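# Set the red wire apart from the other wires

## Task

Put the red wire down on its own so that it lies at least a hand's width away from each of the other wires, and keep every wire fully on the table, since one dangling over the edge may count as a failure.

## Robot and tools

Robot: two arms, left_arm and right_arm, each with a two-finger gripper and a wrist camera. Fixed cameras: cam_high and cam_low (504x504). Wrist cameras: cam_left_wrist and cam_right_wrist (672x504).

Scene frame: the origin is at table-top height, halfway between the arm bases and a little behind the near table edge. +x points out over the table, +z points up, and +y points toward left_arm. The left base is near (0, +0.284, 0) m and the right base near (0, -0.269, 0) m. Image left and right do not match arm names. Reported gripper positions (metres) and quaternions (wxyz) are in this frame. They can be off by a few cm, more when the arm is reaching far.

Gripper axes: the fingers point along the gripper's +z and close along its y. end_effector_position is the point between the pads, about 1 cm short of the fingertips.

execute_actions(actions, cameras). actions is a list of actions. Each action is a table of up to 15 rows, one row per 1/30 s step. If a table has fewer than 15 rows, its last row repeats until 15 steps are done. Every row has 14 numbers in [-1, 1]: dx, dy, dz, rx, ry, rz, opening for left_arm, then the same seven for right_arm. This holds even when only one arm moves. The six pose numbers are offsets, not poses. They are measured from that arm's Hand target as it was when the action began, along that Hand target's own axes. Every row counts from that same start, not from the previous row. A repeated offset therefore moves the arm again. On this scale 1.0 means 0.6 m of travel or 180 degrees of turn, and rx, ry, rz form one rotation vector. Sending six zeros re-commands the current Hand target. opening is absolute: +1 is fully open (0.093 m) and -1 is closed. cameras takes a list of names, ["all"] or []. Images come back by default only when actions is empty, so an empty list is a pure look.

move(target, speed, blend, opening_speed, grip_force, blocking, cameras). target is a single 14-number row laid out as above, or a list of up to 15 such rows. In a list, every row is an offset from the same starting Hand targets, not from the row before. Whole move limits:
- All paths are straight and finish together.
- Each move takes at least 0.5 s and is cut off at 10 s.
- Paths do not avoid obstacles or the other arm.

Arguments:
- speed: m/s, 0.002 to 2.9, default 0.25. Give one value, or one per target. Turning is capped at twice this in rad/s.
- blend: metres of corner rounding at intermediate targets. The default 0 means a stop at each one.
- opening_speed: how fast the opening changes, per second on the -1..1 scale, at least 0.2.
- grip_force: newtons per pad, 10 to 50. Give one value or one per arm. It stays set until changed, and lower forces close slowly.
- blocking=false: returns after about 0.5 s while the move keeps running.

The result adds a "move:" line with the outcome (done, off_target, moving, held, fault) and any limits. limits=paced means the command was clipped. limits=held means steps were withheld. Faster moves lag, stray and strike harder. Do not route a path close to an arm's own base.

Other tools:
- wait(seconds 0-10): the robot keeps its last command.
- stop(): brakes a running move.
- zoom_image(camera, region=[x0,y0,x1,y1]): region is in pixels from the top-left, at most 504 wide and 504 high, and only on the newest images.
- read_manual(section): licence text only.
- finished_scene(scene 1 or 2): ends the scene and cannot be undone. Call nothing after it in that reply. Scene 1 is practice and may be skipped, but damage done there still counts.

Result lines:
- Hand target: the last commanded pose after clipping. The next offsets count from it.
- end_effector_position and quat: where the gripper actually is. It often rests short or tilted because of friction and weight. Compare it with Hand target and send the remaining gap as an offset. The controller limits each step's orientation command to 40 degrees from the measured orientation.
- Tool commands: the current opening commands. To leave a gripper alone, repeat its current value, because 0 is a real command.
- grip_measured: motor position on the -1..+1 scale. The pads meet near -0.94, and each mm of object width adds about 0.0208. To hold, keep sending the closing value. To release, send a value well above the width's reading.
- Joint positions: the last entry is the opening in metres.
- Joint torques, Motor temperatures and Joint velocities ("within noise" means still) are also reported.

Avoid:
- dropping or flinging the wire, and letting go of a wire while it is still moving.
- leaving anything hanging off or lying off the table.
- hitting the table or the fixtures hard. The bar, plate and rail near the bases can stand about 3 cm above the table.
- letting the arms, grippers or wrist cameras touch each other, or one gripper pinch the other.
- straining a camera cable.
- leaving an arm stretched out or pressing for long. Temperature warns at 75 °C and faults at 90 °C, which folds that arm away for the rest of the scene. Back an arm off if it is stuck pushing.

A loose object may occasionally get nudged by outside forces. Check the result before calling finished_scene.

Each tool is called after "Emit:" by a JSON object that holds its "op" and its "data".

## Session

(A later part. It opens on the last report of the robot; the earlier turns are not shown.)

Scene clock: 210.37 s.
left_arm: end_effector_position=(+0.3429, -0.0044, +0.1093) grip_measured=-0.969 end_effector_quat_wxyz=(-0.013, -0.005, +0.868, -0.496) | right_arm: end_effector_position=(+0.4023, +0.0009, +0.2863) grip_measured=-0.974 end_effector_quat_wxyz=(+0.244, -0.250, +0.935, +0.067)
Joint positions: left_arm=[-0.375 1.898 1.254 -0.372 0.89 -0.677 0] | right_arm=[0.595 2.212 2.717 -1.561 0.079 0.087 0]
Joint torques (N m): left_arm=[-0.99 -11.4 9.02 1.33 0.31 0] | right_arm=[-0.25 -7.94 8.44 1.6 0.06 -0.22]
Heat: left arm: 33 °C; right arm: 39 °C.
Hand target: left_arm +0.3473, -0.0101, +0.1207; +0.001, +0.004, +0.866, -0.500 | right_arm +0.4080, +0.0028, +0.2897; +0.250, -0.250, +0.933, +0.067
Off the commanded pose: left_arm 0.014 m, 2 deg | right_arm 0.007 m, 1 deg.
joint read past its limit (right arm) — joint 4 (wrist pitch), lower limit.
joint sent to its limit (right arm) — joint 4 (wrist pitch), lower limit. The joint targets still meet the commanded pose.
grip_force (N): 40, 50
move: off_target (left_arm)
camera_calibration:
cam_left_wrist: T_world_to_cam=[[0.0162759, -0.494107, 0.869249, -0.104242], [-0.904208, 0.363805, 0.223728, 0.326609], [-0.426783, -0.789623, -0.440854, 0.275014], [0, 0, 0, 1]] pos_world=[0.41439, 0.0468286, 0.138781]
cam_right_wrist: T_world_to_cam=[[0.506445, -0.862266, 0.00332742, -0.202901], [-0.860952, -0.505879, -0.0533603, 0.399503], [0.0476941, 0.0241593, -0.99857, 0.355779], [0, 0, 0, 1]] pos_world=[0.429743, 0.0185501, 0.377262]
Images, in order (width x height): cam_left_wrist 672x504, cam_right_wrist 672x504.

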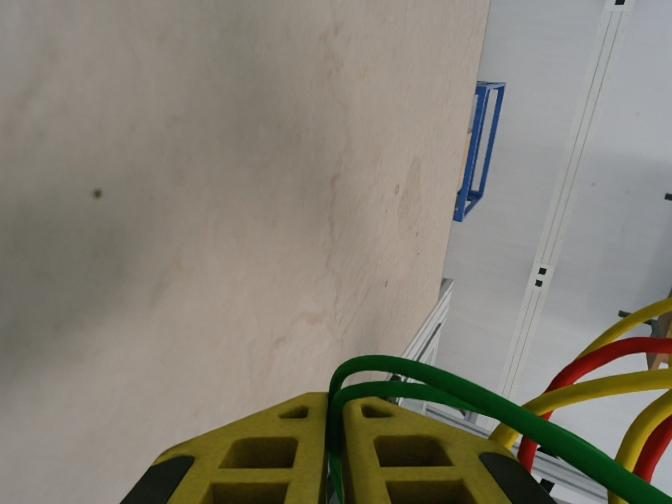

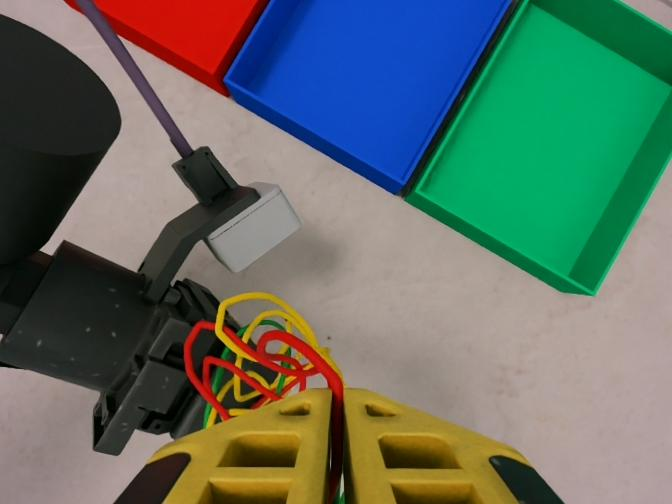

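Emit:
{"op": "move", "data": {"target": [0,0.0577,0.0333,0,0,0,-1, 0,0,0,0,0,0,-1], "speed": 0.03, "cameras": ["cam_left_wrist","cam_right_wrist"]}}

Emit:
{"op": "zoom_image", "data": {"camera": "cam_right_wrist", "region": [120, 270, 440, 504]}}

Scene clock: 212.47 s.
left_arm: end_effector_position=(+0.3511, -0.0087, +0.0923) grip_measured=-0.969 end_effector_quat_wxyz=(+0.010, +0.007, +0.863, -0.506) | right_arm: end_effector_position=(+0.4018, +0.0005, +0.2860) grip_measured=-0.974 end_effector_quat_wxyz=(+0.243, -0.250, +0.935, +0.067)
Joint positions: left_arm=[-0.375 1.937 1.21 -0.231 0.89 -0.677 0] | right_arm=[0.595 2.212 2.717 -1.564 0.079 0.087 0]
Joint torques (N m): left_arm=[-0.57 -8.96 6 1.41 0.32 0.07] | right_arm=[-0.25 -7.9 8.42 1.63 0.05 -0.2]
Heat: left arm: 33 °C; right arm: 39 °C.
Hand target: left_arm +0.3476, -0.0100, +0.0806; +0.001, +0.004, +0.866, -0.500 | right_arm +0.4079, +0.0028, +0.2897; +0.250, -0.250, +0.933, +0.067
Off the commanded pose: left_arm 0.012 m, 1 deg | right_arm 0.008 m, 1 deg.
joint read past its limit (right arm) — joint 4 (wrist pitch), lower limit.
joint sent to its limit (right arm) — joint 4 (wrist pitch), lower limit. The joint targets still meet the commanded pose.
grip_force (N): 40, 50
move: off_target (left_arm)
camera_calibration:
cam_left_wrist: T_world_to_cam=[[-0.0286313, -0.474225, 0.879938, -0.0767096], [-0.915281, 0.366285, 0.16762, 0.348485], [-0.401798, -0.800591, -0.444536, 0.259127], [0, 0, 0, 1]] pos_world=[0.420882, 0.0434321, 0.124278]
cam_right_wrist: T_world_to_cam=[[0.506544, -0.862207, 0.00362063, -0.203073], [-0.861029, -0.506063, -0.0502958, 0.398007], [0.0451977, 0.0223596, -0.998728, 0.35646], [0, 0, 0, 1]] pos_world=[0.42945, 0.018355, 0.37676]
Images, in order (width x height): cam_left_wrist 672x504, cam_right_wrist 672x504.

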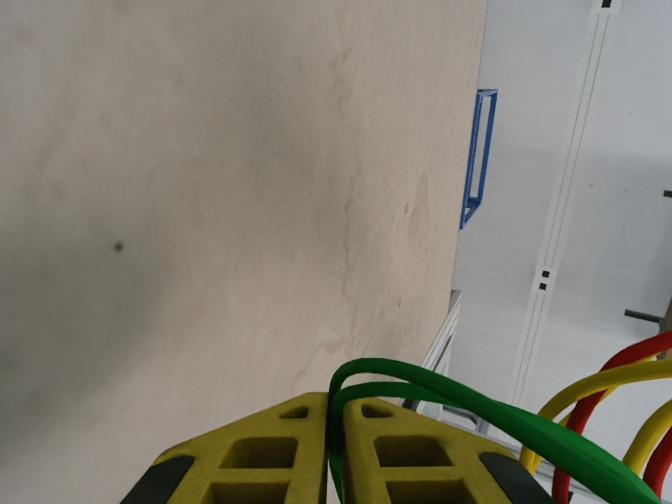

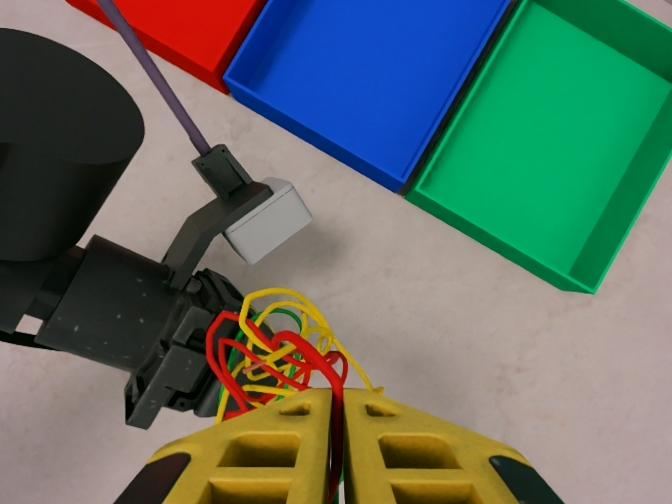

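Scaled by 1.575 from the camera's 672x504 image, which has a finer 960x720 frame.

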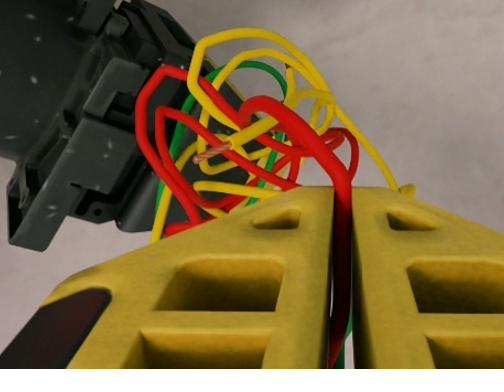

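Emit:
{"op": "execute_actions", "data": {"actions": [], "cameras": ["cam_low","cam_high"]}}

Emit:
{"op": "zoom_image", "data": {"camera": "cam_high", "region": [140, 130, 260, 230]}}

Emit:
{"op": "zoom_image", "data": {"camera": "cam_low", "region": [120, 60, 300, 300]}}

Scene clock: 212.60 s.
left_arm: end_effector_position=(+0.3511, -0.0087, +0.0923) grip_measured=-0.969 end_effector_quat_wxyz=(+0.010, +0.007, +0.863, -0.506) | right_arm: end_effector_position=(+0.4018, +0.0005, +0.2860) grip_measured=-0.974 end_effector_quat_wxyz=(+0.243, -0.250, +0.935, +0.067)
Joint positions: left_arm=[-0.375 1.937 1.21 -0.231 0.89 -0.677 0] | right_arm=[0.595 2.212 2.717 -1.564 0.079 0.087 0]
Joint velocities: within noise
Joint torques (N m): left_arm=[-0.55 -8.96 6.01 1.42 0.32 0.07] | right_arm=[-0.25 -7.95 8.42 1.63 0.06 -0.21]
Motor temperatures (°C): left_arm=[20 33 33 21 22 20 22] | right_arm=[17 37 39 22 18 20 22]
Heat: left arm: 33 °C; right arm: 39 °C.
Hand target: left_arm +0.3475, -0.0100, +0.0806; +0.001, +0.004, +0.866, -0.500 | right_arm +0.4079, +0.0028, +0.2897; +0.250, -0.250, +0.933, +0.067
Tool commands: left_gripper/opening=-1.0 right_gripper/opening=-1.0
Off the commanded pose: left_arm 0.012 m, 1 deg | right_arm 0.008 m, 1 deg.
joint read past its limit (right arm) — joint 4 (wrist pitch), lower limit.
grip_force (N): 40, 50
Images, in order (width x height): cam_high 504x504, cam_low 504x504.

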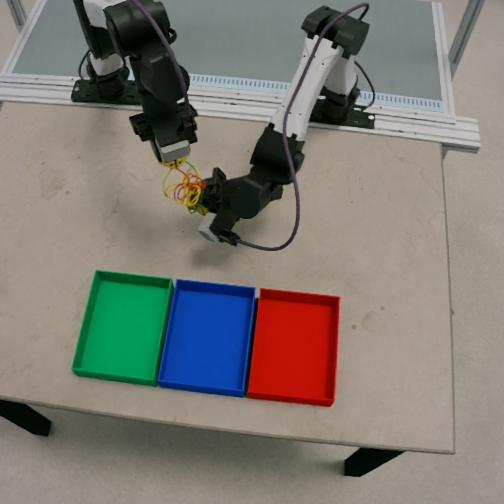

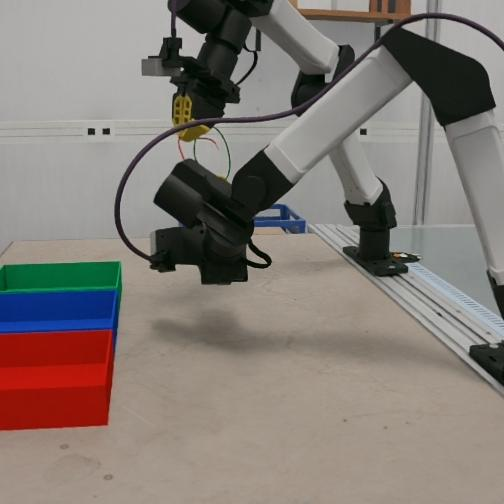

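Scaled by 4.200 from the camera's 504x504 image, which has a finer 720x720 frame.

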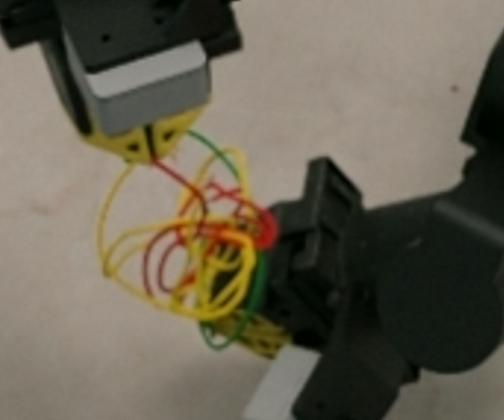

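Scaled by 2.100 from the camera's 504x504 image, which has a finer 720x720 frame.

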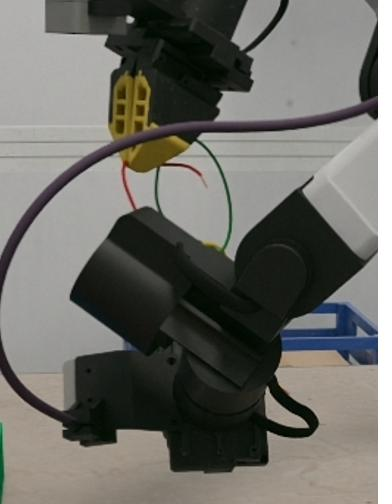

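Emit:
{"op": "move", "data": {"target": [0,0,0,0,0,0,-1, -0.0542,-0.0083,-0.065,0,-0.1389,0,-1], "speed": 0.03, "cameras": ["cam_high","cam_right_wrist","cam_low"]}}

Emit:
{"op": "zoom_image", "data": {"camera": "cam_high", "region": [140, 130, 260, 230]}}

Emit:
{"op": "zoom_image", "data": {"camera": "cam_right_wrist", "region": [120, 270, 440, 504]}}

Scene clock: 220.40 s.
left_arm: end_effector_position=(+0.3515, -0.0088, +0.0926) grip_measured=-0.969 end_effector_quat_wxyz=(+0.011, +0.008, +0.862, -0.506) | right_arm: end_effector_position=(+0.4187, +0.0092, +0.3083) grip_measured=-0.974 end_effector_quat_wxyz=(+0.405, -0.236, +0.876, +0.115)
Joint positions: left_arm=[-0.375 1.937 1.21 -0.228 0.89 -0.677 0] | right_arm=[0.595 1.803 1.939 -0.834 0.093 0.054 0]
Joint torques (N m): left_arm=[-0.54 -8.96 6 1.4 0.31 0.07] | right_arm=[-0.23 -11.77 6.63 2.58 0.2 -0.27]
Heat: left arm: 33 °C; right arm: 39 °C.
Hand target: left_arm +0.3476, -0.0100, +0.0807; +0.001, +0.004, +0.866, -0.500 | right_arm +0.4179, +0.0028, +0.3398; +0.446, -0.230, +0.857, +0.120
Off the commanded pose: left_arm 0.013 m, 2 deg | right_arm 0.032 m, 5 deg.
grip_force (N): 40, 50
move: off_target (left_arm, right_arm)
camera_calibration:
cam_right_wrist: T_world_to_cam=[[0.511313, -0.859393, -0.00135811, -0.204659], [-0.788444, -0.468471, -0.398611, 0.494781], [0.341928, 0.204886, -0.917119, 0.226781], [0, 0, 0, 1]] pos_world=[0.417209, 0.00944396, 0.404933]
Images, in order (width x height): cam_high 504x504, cam_low 504x504, cam_right_wrist 672x504.

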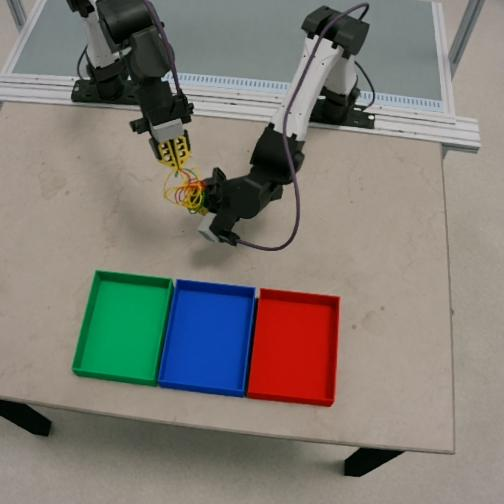

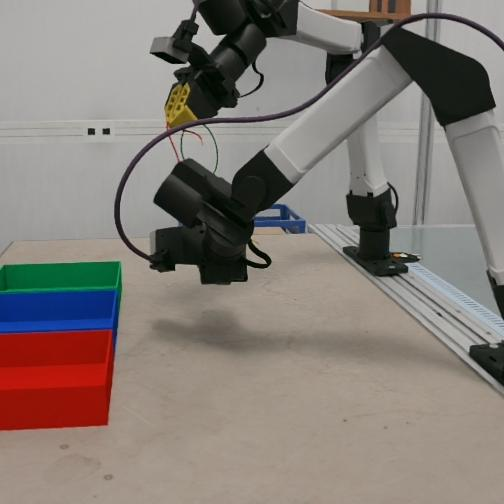

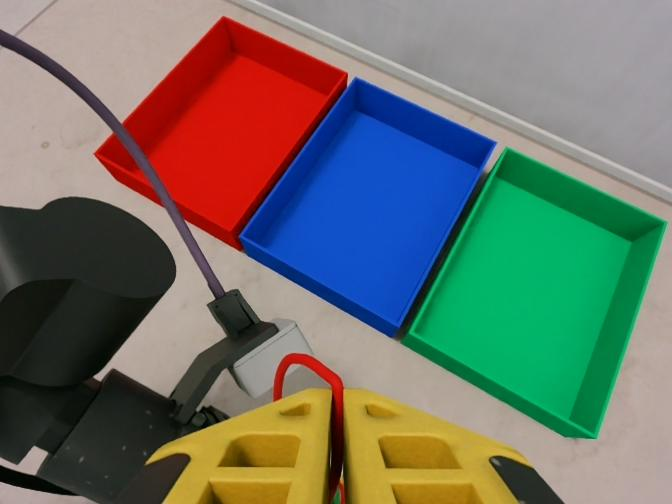

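Scaled by 4.200 from the camera's 504x504 image, which has a finer 720x720 frame.

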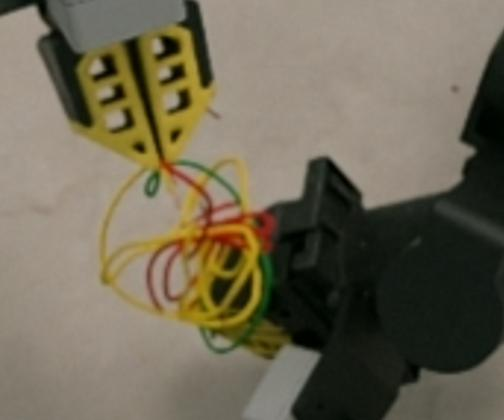

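Scaled by 1.575 from the camera's 672x504 image, which has a finer 960x720 frame.

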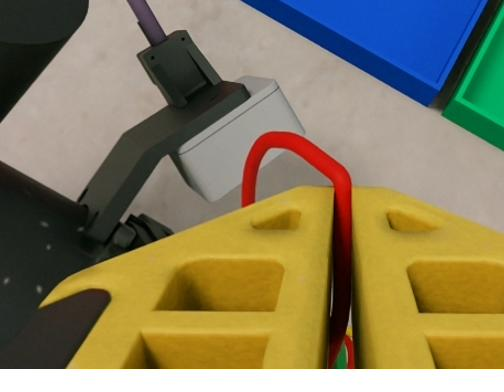

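Emit:
{"op": "move", "data": {"target": [0,0,0,0,0,0,-1, -0.0433,0,-0.025,0,0,0,-1], "speed": 0.03, "cameras": ["cam_high","cam_right_wrist","cam_low"]}}

Emit:
{"op": "zoom_image", "data": {"camera": "cam_high", "region": [140, 120, 260, 220]}}

Emit:
{"op": "zoom_image", "data": {"camera": "cam_low", "region": [120, 50, 300, 290]}}

Scene clock: 222.07 s.
left_arm: end_effector_position=(+0.3531, -0.0095, +0.0938) grip_measured=-0.969 end_effector_quat_wxyz=(+0.016, +0.010, +0.861, -0.508) | right_arm: end_effector_position=(+0.4108, +0.0017, +0.3481) grip_measured=-0.974 end_effector_quat_wxyz=(+0.413, -0.234, +0.872, +0.118)
Joint positions: left_arm=[-0.375 1.937 1.21 -0.217 0.89 -0.677 0] | right_arm=[0.595 1.818 2.117 -0.976 0.094 0.054 0]
Joint torques (N m): left_arm=[-0.57 -9.01 6.01 1.29 0.31 0.07] | right_arm=[-0.13 -6.75 10.67 2.53 0.2 -0.28]
Heat: left arm: 33 °C; right arm: 39 °C.
Hand target: left_arm +0.3475, -0.0100, +0.0806; +0.001, +0.004, +0.866, -0.500 | right_arm +0.4201, +0.0040, +0.3697; +0.446, -0.230, +0.857, +0.120
Off the commanded pose: left_arm 0.014 m, 2 deg | right_arm 0.024 m, 4 deg.
grip_force (N): 40, 50
move: off_target (left_arm, right_arm)
camera_calibration:
cam_right_wrist: T_world_to_cam=[[0.510328, -0.859975, -0.0029706, -0.205972], [-0.782105, -0.462677, -0.417423, 0.504731], [0.357599, 0.215346, -0.908707, 0.258117], [0, 0, 0, 1]] pos_world=[0.407564, 0.000812053, 0.444627]
Images, in order (width x height): cam_high 504x504, cam_low 504x504, cam_right_wrist 672x504.

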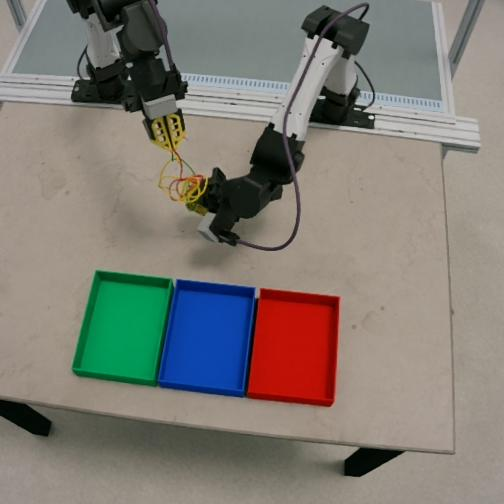

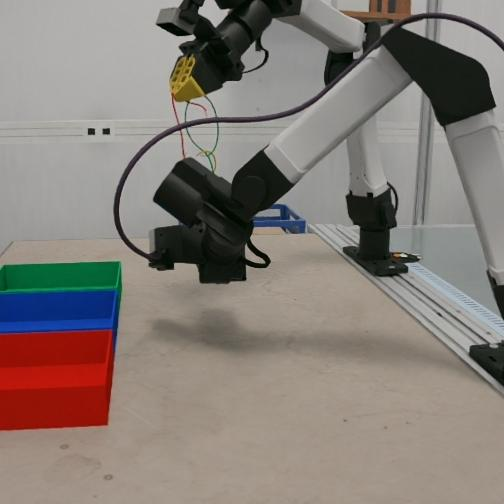

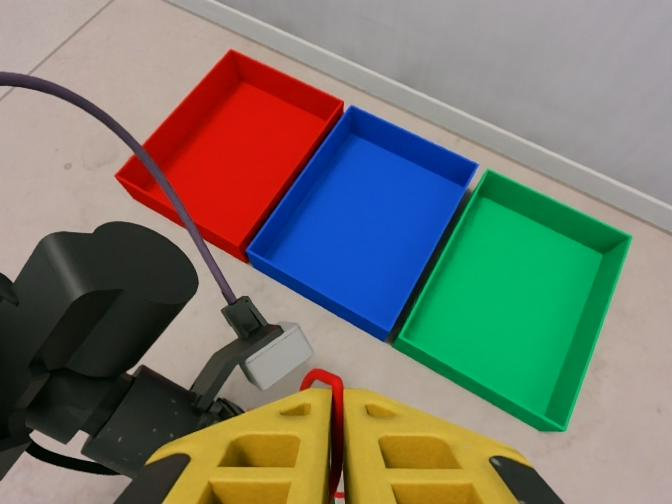

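Scaled by 4.200 from the camera's 504x504 image, which has a finer 720x720 frame.

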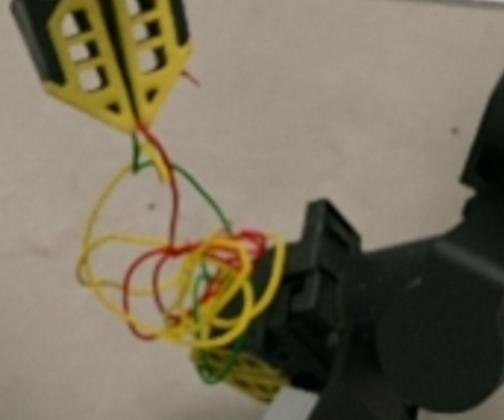

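Scaled by 2.100 from the camera's 504x504 image, which has a finer 720x720 frame.

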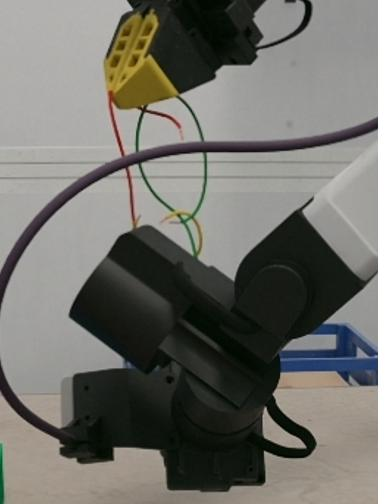

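Emit:
{"op": "zoom_image", "data": {"camera": "cam_low", "region": [155, 75, 235, 175]}}

Emit:
{"op": "zoom_image", "data": {"camera": "cam_high", "region": [150, 125, 215, 200]}}

Emit:
{"op": "zoom_image", "data": {"camera": "cam_right_wrist", "region": [270, 340, 400, 504]}}

Scaled by 5.040 from the camera's 504x504 image, which has a finer 720x720 frame.

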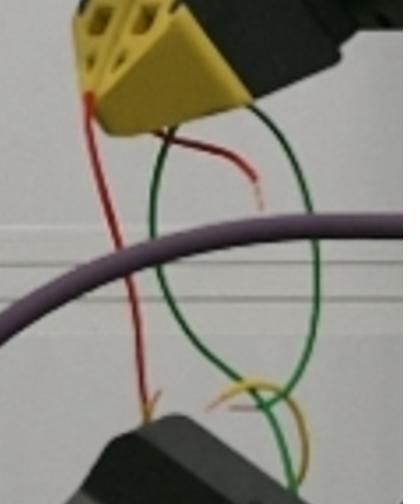

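Scaled by 6.720 from the camera's 504x504 image, which has a finer 720x720 frame.

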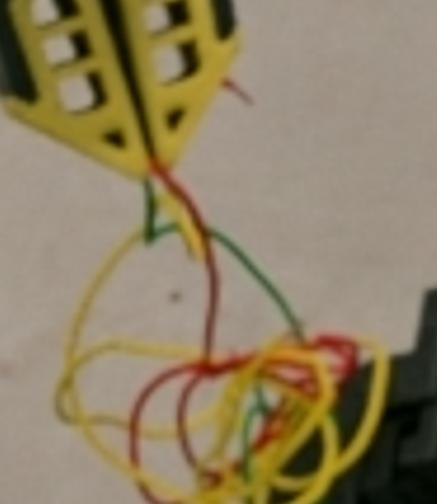

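Scaled by 3.073 from the camera's 672x504 image, which has a finer 960x720 frame.

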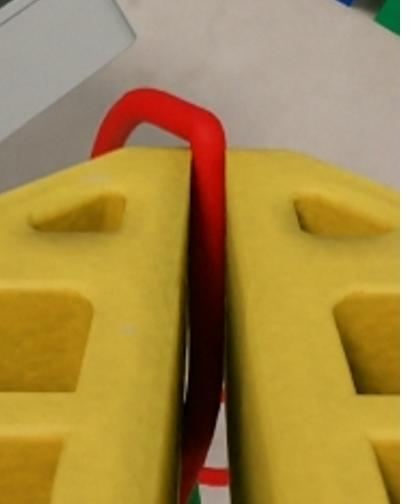

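Emit:
{"op": "move", "data": {"target": [0,0,0,0,0,0,-1, -0.0433,0,-0.025,0,0,0,-1], "speed": 0.03, "cameras": ["cam_high","cam_right_wrist","cam_low","cam_left_wrist"]}}

Emit:
{"op": "zoom_image", "data": {"camera": "cam_high", "region": [140, 120, 240, 220]}}

Emit:
{"op": "zoom_image", "data": {"camera": "cam_low", "region": [120, 50, 300, 290]}}

Scene clock: 224.83 s.
left_arm: end_effector_position=(+0.3542, -0.0103, +0.0954) grip_measured=-0.969 end_effector_quat_wxyz=(+0.020, +0.013, +0.859, -0.511) | right_arm: end_effector_position=(+0.4153, +0.0037, +0.3818) grip_measured=-0.974 end_effector_quat_wxyz=(+0.417, -0.233, +0.870, +0.119)
Joint positions: left_arm=[-0.375 1.937 1.21 -0.205 0.894 -0.677 0] | right_arm=[0.595 1.968 2.49 -1.192 0.094 0.054 0]
Joint torques (N m): left_arm=[-0.57 -9.03 6.02 1.19 0.28 0.07] | right_arm=[0.03 -7.17 9.48 2.53 0.21 -0.26]
Heat: left arm: 33 °C; right arm: 39 °C.
Hand target: left_arm +0.3476, -0.0100, +0.0807; +0.001, +0.004, +0.866, -0.500 | right_arm +0.4224, +0.0053, +0.3996; +0.446, -0.230, +0.857, +0.120
Off the commanded pose: left_arm 0.016 m, 3 deg | right_arm 0.019 m, 4 deg.
grip_force (N): 40, 50
move: off_target (left_arm, right_arm)
camera_calibration:
cam_left_wrist: T_world_to_cam=[[-0.0492171, -0.462535, 0.885234, -0.0732403], [-0.918353, 0.369423, 0.141965, 0.354934], [-0.39269, -0.80597, -0.442952, 0.257], [0, 0, 0, 1]] pos_world=[0.423272, 0.0421374, 0.128285]
cam_right_wrist: T_world_to_cam=[[0.509893, -0.860231, -0.00349151, -0.206145], [-0.779567, -0.460356, -0.424674, 0.52494], [0.363711, 0.21926, -0.90534, 0.282894], [0, 0, 0, 1]] pos_world=[0.411446, 0.00230001, 0.478324]

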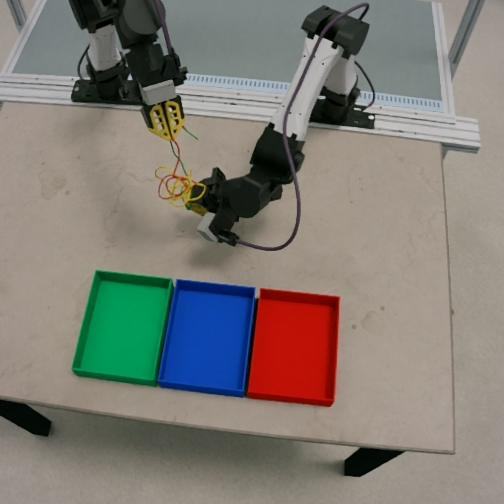

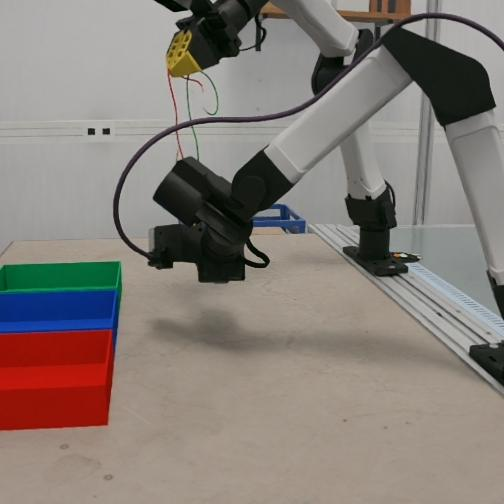

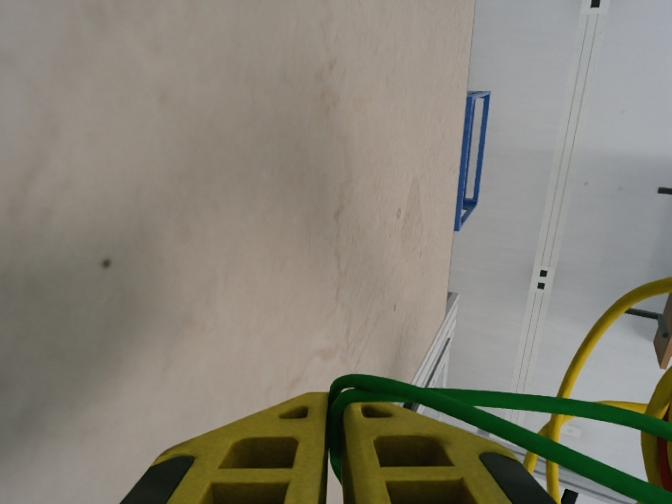

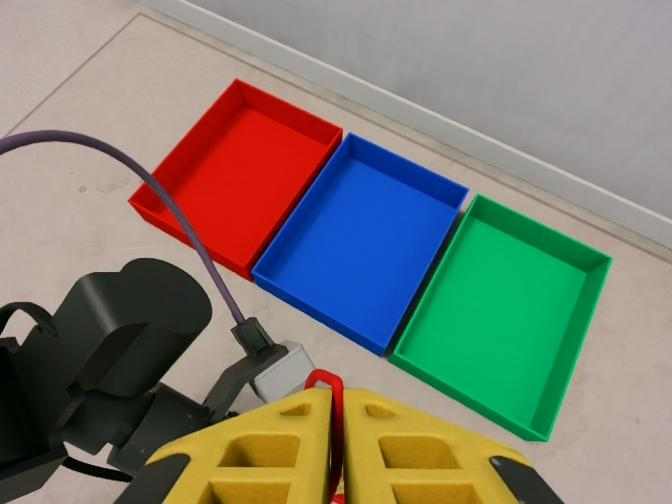

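Scaled by 5.040 from the camera's 504x504 image, which has a finer 720x720 frame.

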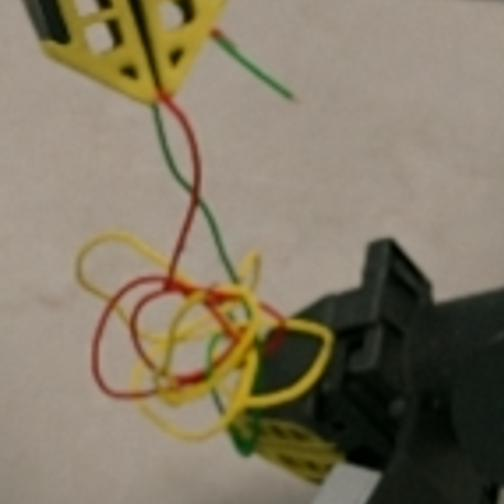

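Scaled by 2.100 from the camera's 504x504 image, which has a finer 720x720 frame.

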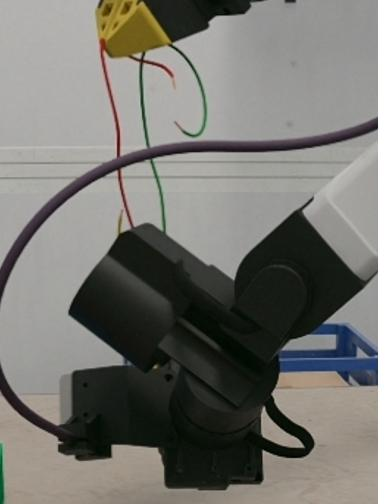

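Emit:
{"op": "zoom_image", "data": {"camera": "cam_right_wrist", "region": [280, 350, 400, 504]}}

Emit:
{"op": "zoom_image", "data": {"camera": "cam_high", "region": [140, 85, 215, 160]}}

Emit:
{"op": "zoom_image", "data": {"camera": "cam_low", "region": [155, 50, 235, 130]}}

Scaled by 3.273 from the camera's 672x504 image, which has a finer 960x720 frame.

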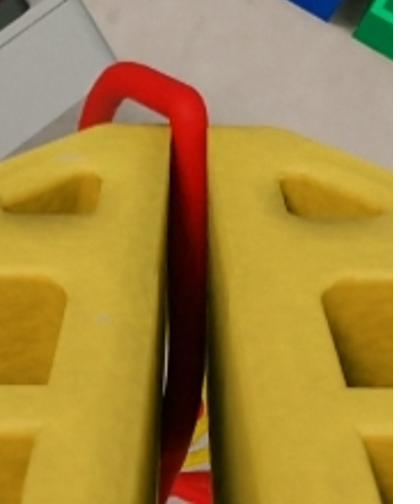

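Scaled by 6.720 from the camera's 504x504 image, which has a finer 720x720 frame.

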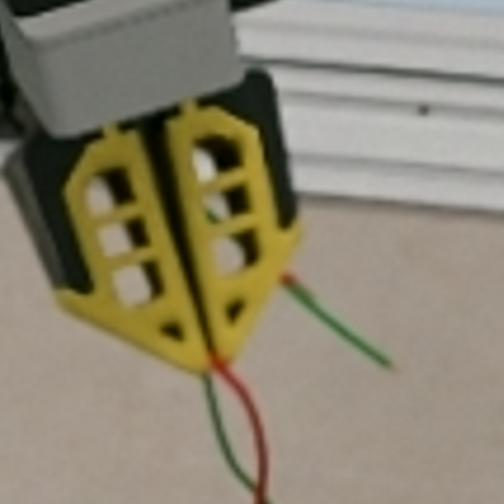

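Scaled by 6.300 from the camera's 504x504 image, which has a finer 720x720 frame.

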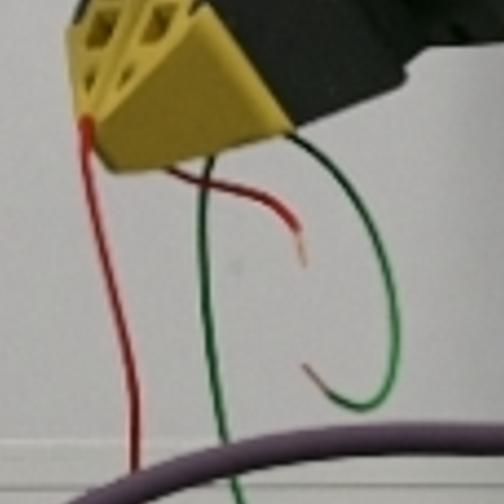

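Emit:
{"op": "move", "data": {"target": [0,0.0433,0.025,0,0,0,-1, -0.0433,0,-0.025,0,0,0,-1], "speed": 0.03, "cameras": ["cam_high","cam_low"]}}

Emit:
{"op": "zoom_image", "data": {"camera": "cam_high", "region": [130, 90, 240, 220]}}

Emit:
{"op": "zoom_image", "data": {"camera": "cam_low", "region": [120, 30, 300, 290]}}

Scene clock: 226.87 s.
left_arm: end_effector_position=(+0.3541, -0.0129, +0.0720) grip_measured=-0.969 end_effector_quat_wxyz=(+0.019, +0.018, +0.855, -0.517) | right_arm: end_effector_position=(+0.4151, +0.0030, +0.3942) grip_measured=-0.974 end_effector_quat_wxyz=(+0.416, -0.235, +0.870, +0.118)
Joint positions: left_arm=[-0.375 1.991 1.17 -0.103 0.909 -0.677 0] | right_arm=[0.595 2.118 2.828 -1.381 0.094 0.051 0]
Joint torques (N m): left_arm=[-0.23 -8.5 5.31 1.21 0.16 0.13] | right_arm=[0.13 -9.01 8.42 3.03 0.2 -0.27]
Heat: left arm: 33 °C; right arm: 39 °C.
Hand target: left_arm +0.3477, -0.0100, +0.0507; +0.001, +0.004, +0.866, -0.500 | right_arm +0.4246, +0.0065, +0.4295; +0.446, -0.230, +0.857, +0.120
Off the commanded pose: left_arm 0.022 m, 4 deg | right_arm 0.037 m, 4 deg.
elbow stopped short (right arm): the move would have taken joint 3 (elbow) straighter than the controller allows.
grip_force (N): 40, 50
move: off_target (left_arm, right_arm)
Images, in order (width x height): cam_high 504x504, cam_low 504x504.

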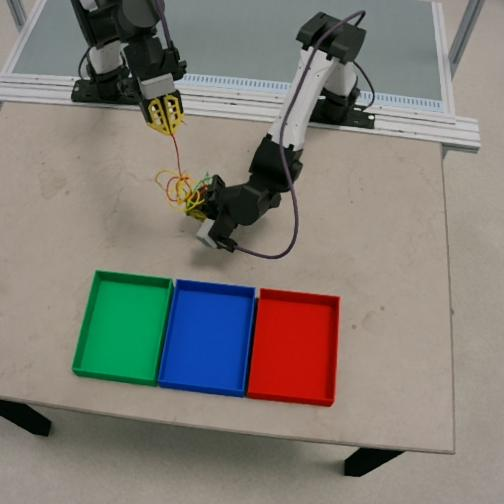

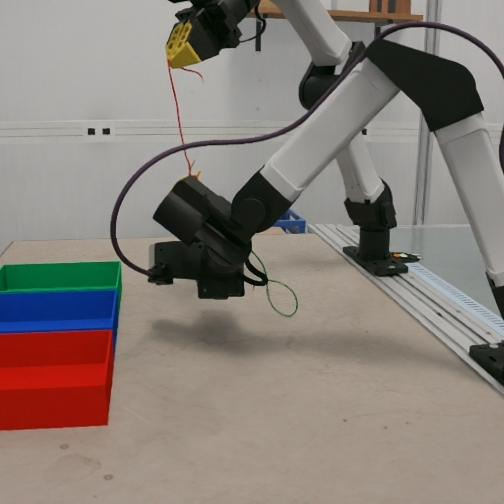

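Scaled by 3.877 from the camera's 504x504 image, which has a finer 720x720 frame.

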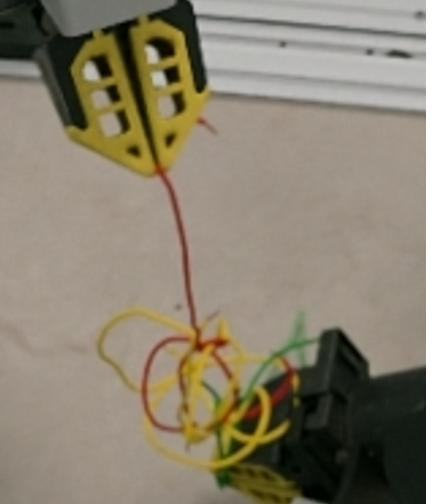

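Scaled by 1.938 from the camera's 504x504 image, which has a finer 720x720 frame.

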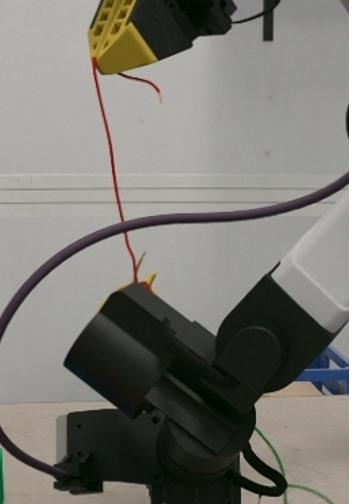

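Emit:
{"op": "execute_actions", "data": {"actions": [], "cameras": ["cam_left_wrist","cam_right_wrist"]}}

Emit:
{"op": "zoom_image", "data": {"camera": "cam_high", "region": [150, 160, 220, 225]}}

Scene clock: 227.07 s.
left_arm: end_effector_position=(+0.3541, -0.0130, +0.0720) grip_measured=-0.969 end_effector_quat_wxyz=(+0.019, +0.018, +0.855, -0.517) | right_arm: end_effector_position=(+0.4151, +0.0030, +0.3942) grip_measured=-0.974 end_effector_quat_wxyz=(+0.416, -0.235, +0.870, +0.118)
Joint positions: left_arm=[-0.375 1.991 1.17 -0.102 0.909 -0.677 0] | right_arm=[0.595 2.118 2.828 -1.381 0.094 0.051 0]
Joint velocities: within noise
Joint torques (N m): left_arm=[-0.23 -8.5 5.31 1.2 0.16 0.12] | right_arm=[0.13 -8.96 8.38 3.04 0.21 -0.28]
Motor temperatures (°C): left_arm=[20 33 32 22 22 20 22] | right_arm=[17 39 39 25 18 20 22]
Heat: left arm: 33 °C; right arm: 39 °C.
Hand target: left_arm +0.3478, -0.0100, +0.0507; +0.001, +0.004, +0.866, -0.500 | right_arm +0.4246, +0.0065, +0.4295; +0.446, -0.230, +0.857, +0.120
Tool commands: left_gripper/opening=-1.0 right_gripper/opening=-1.0
Off the commanded pose: left_arm 0.023 m, 4 deg | right_arm 0.037 m, 4 deg.
grip_force (N): 40, 50
camera_calibration:
cam_left_wrist: T_world_to_cam=[[-0.0562366, -0.44909, 0.891715, -0.0515781], [-0.915655, 0.379237, 0.133247, 0.358947], [-0.398011, -0.80901, -0.432539, 0.245661], [0, 0, 0, 1]] pos_world=[0.423546, 0.0394533, 0.104422]
cam_right_wrist: T_world_to_cam=[[0.511318, -0.859391, -0.000749892, -0.208235], [-0.778907, -0.463062, -0.422938, 0.528876], [0.363122, 0.21684, -0.906158, 0.294869], [0, 0, 0, 1]] pos_world=[0.411346, 0.00200818, 0.490724]
Images, in order (width x height): cam_left_wrist 672x504, cam_right_wrist 672x504.

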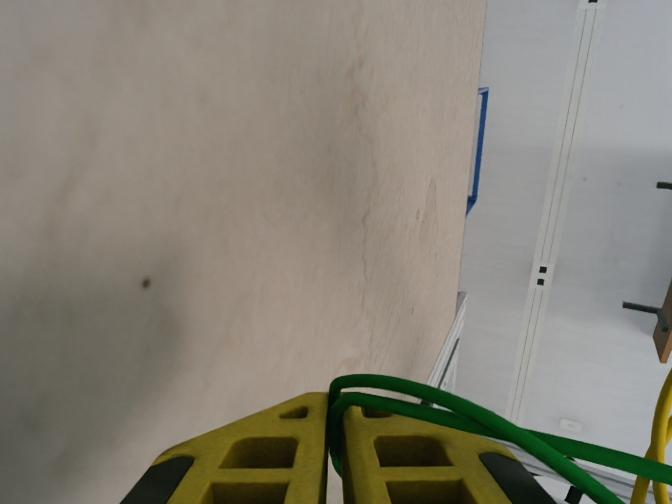

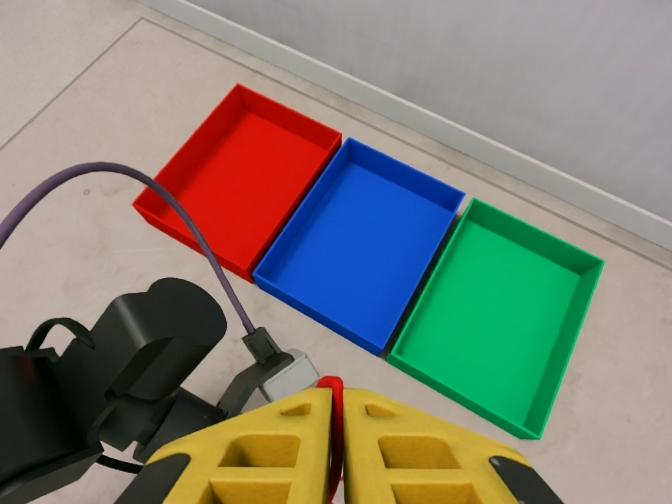

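This scene's latest camera images include none from cam_high. They are from: cam_left_wrist, cam_right_wrist. cam_high's image comes with the result of a call that names it in "cameras".

Emit:
{"op": "wait", "data": {"seconds": 0.1, "cameras": ["cam_high","cam_low"]}}

Emit:
{"op": "zoom_image", "data": {"camera": "cam_high", "region": [150, 160, 220, 225]}}

Scene clock: 227.30 s.
left_arm: end_effector_position=(+0.3541, -0.0130, +0.0720) grip_measured=-0.969 end_effector_quat_wxyz=(+0.019, +0.018, +0.855, -0.517) | right_arm: end_effector_position=(+0.4151, +0.0030, +0.3942) grip_measured=-0.974 end_effector_quat_wxyz=(+0.416, -0.235, +0.870, +0.118)
Joint positions: left_arm=[-0.375 1.991 1.17 -0.102 0.909 -0.677 0] | right_arm=[0.595 2.118 2.828 -1.381 0.094 0.051 0]
Joint torques (N m): left_arm=[-0.21 -8.5 5.31 1.21 0.15 0.12] | right_arm=[0.16 -8.99 8.4 3.05 0.21 -0.28]
Heat: left arm: 33 °C; right arm: 39 °C.
Hand target: left_arm +0.3478, -0.0100, +0.0507; +0.001, +0.004, +0.866, -0.500 | right_arm +0.4246, +0.0065, +0.4295; +0.446, -0.230, +0.857, +0.120
Tool commands: left_gripper/opening=-1.0 right_gripper/opening=-1.0
Off the commanded pose: left_arm 0.023 m, 4 deg | right_arm 0.037 m, 4 deg.
grip_force (N): 40, 50
wait: 0.10 s; at rest by 0.03 s
Images, in order (width x height): cam_high 504x504, cam_low 504x504.

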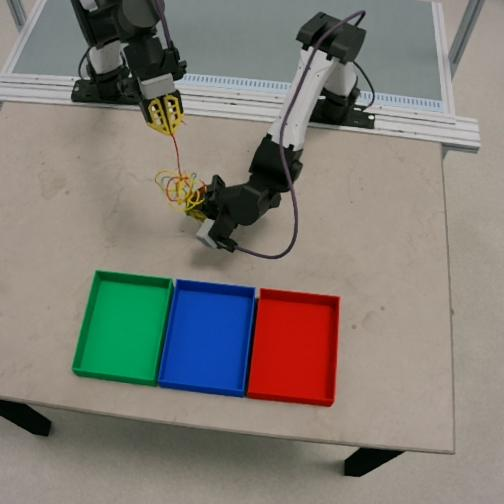

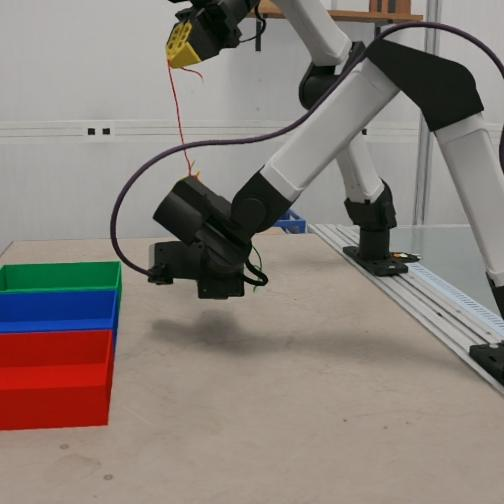

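Scaled by 7.200 from the camera's 504x504 image, which has a finer 720x720 frame.

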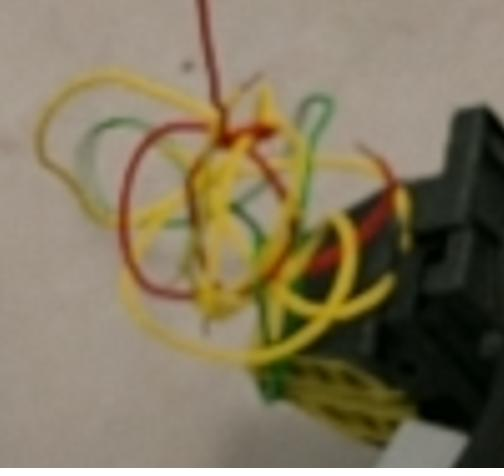

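Emit:
{"op": "move", "data": {"target": [0,0,0,0,0,0,-1, 0.0888,0,0.0622,0,0,0,-1], "speed": 0.04}}

Emit:
{"op": "move", "data": {"target": [0,0,0,0,0,0,-0.45, 0,0,0,0,0,0,-1], "opening_speed": 0.3, "cameras": ["cam_high","cam_low","cam_left_wrist"]}}

Emit:
{"op": "zoom_image", "data": {"camera": "cam_high", "region": [150, 150, 220, 215]}}

Scene clock: 230.37 s.
left_arm: end_effector_position=(+0.3521, -0.0108, +0.0626) grip_measured=-0.969 end_effector_quat_wxyz=(+0.012, +0.009, +0.861, -0.508) | right_arm: end_effector_position=(+0.4282, +0.0148, +0.3360) grip_measured=-0.974 end_effector_quat_wxyz=(+0.412, -0.235, +0.872, +0.116)
Joint positions: left_arm=[-0.375 2.002 1.163 -0.111 0.894 -0.677 0] | right_arm=[0.595 1.894 2.167 -0.954 0.095 0.051 0]
Joint torques (N m): left_arm=[-0.23 -9.36 5.89 1.28 0.3 0.11] | right_arm=[-0.25 -12.01 6.23 2.45 0.16 -0.26]
Heat: left arm: 33 °C; right arm: 40 °C.
Hand target: left_arm +0.3476, -0.0100, +0.0506; +0.001, +0.004, +0.866, -0.500 | right_arm +0.4247, +0.0067, +0.3643; +0.446, -0.230, +0.857, +0.120
Off the commanded pose: left_arm 0.013 m, 2 deg | right_arm 0.030 m, 4 deg.
grip_force (N): 40, 50
move: off_target (left_arm, right_arm)

Scene clock: 232.40 s.
left_arm: end_effector_position=(+0.3522, -0.0108, +0.0626) grip_measured=-0.452 end_effector_quat_wxyz=(+0.012, +0.009, +0.861, -0.508) | right_arm: end_effector_position=(+0.4285, +0.0149, +0.3364) grip_measured=-0.974 end_effector_quat_wxyz=(+0.413, -0.235, +0.872, +0.117)
Joint positions: left_arm=[-0.375 2.002 1.163 -0.111 0.894 -0.677 0.023] | right_arm=[0.595 1.894 2.167 -0.952 0.095 0.051 0]
Joint torques (N m): left_arm=[-0.23 -9.37 5.87 1.28 0.3 0.11] | right_arm=[-0.25 -12 6.31 2.45 0.16 -0.26]
Heat: left arm: 33 °C; right arm: 40 °C.
Hand target: left_arm +0.3477, -0.0099, +0.0506; +0.001, +0.004, +0.866, -0.499 | right_arm +0.4247, +0.0067, +0.3643; +0.446, -0.230, +0.857, +0.120
Off the commanded pose: left_arm 0.013 m, 2 deg | right_arm 0.029 m, 4 deg.
grip_force (N): 40, 50
move: off_target (left_arm, right_arm)
camera_calibration:
cam_left_wrist: T_world_to_cam=[[-0.0346295, -0.469166, 0.882431, -0.0495042], [-0.915663, 0.36869, 0.16009, 0.35586], [-0.400452, -0.802465, -0.442366, 0.244078], [0, 0, 0, 1]] pos_world=[0.421875, 0.0414359, 0.094686]
Images, in order (width x height): cam_high 504x504, cam_low 504x504, cam_left_wrist 672x504.

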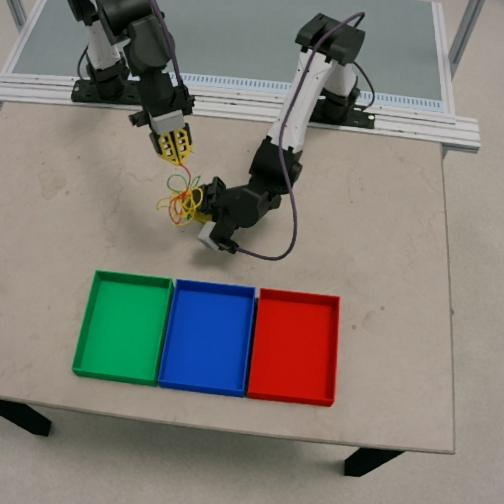

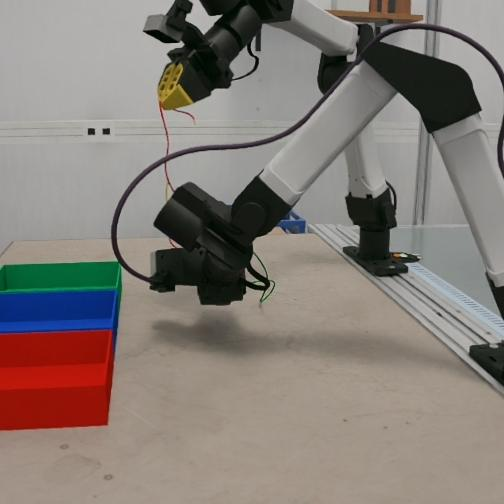

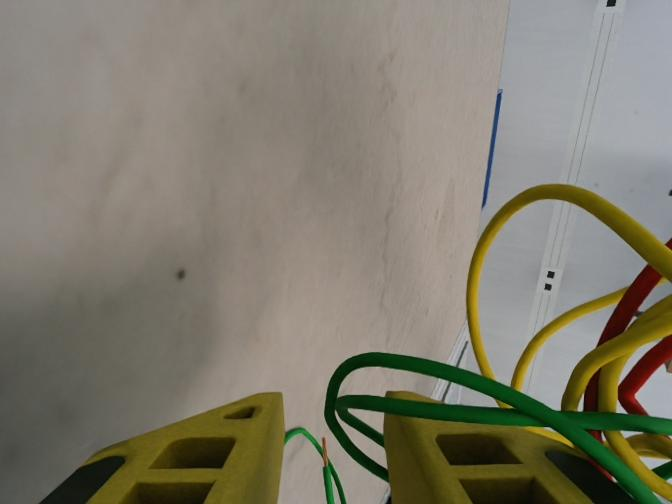

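Scaled by 7.200 from the camera's 504x504 image, which has a finer 720x720 frame.

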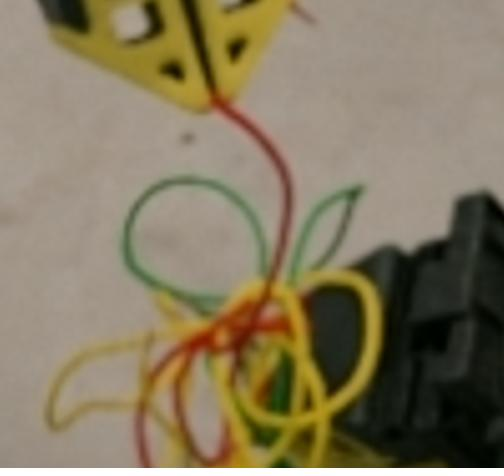

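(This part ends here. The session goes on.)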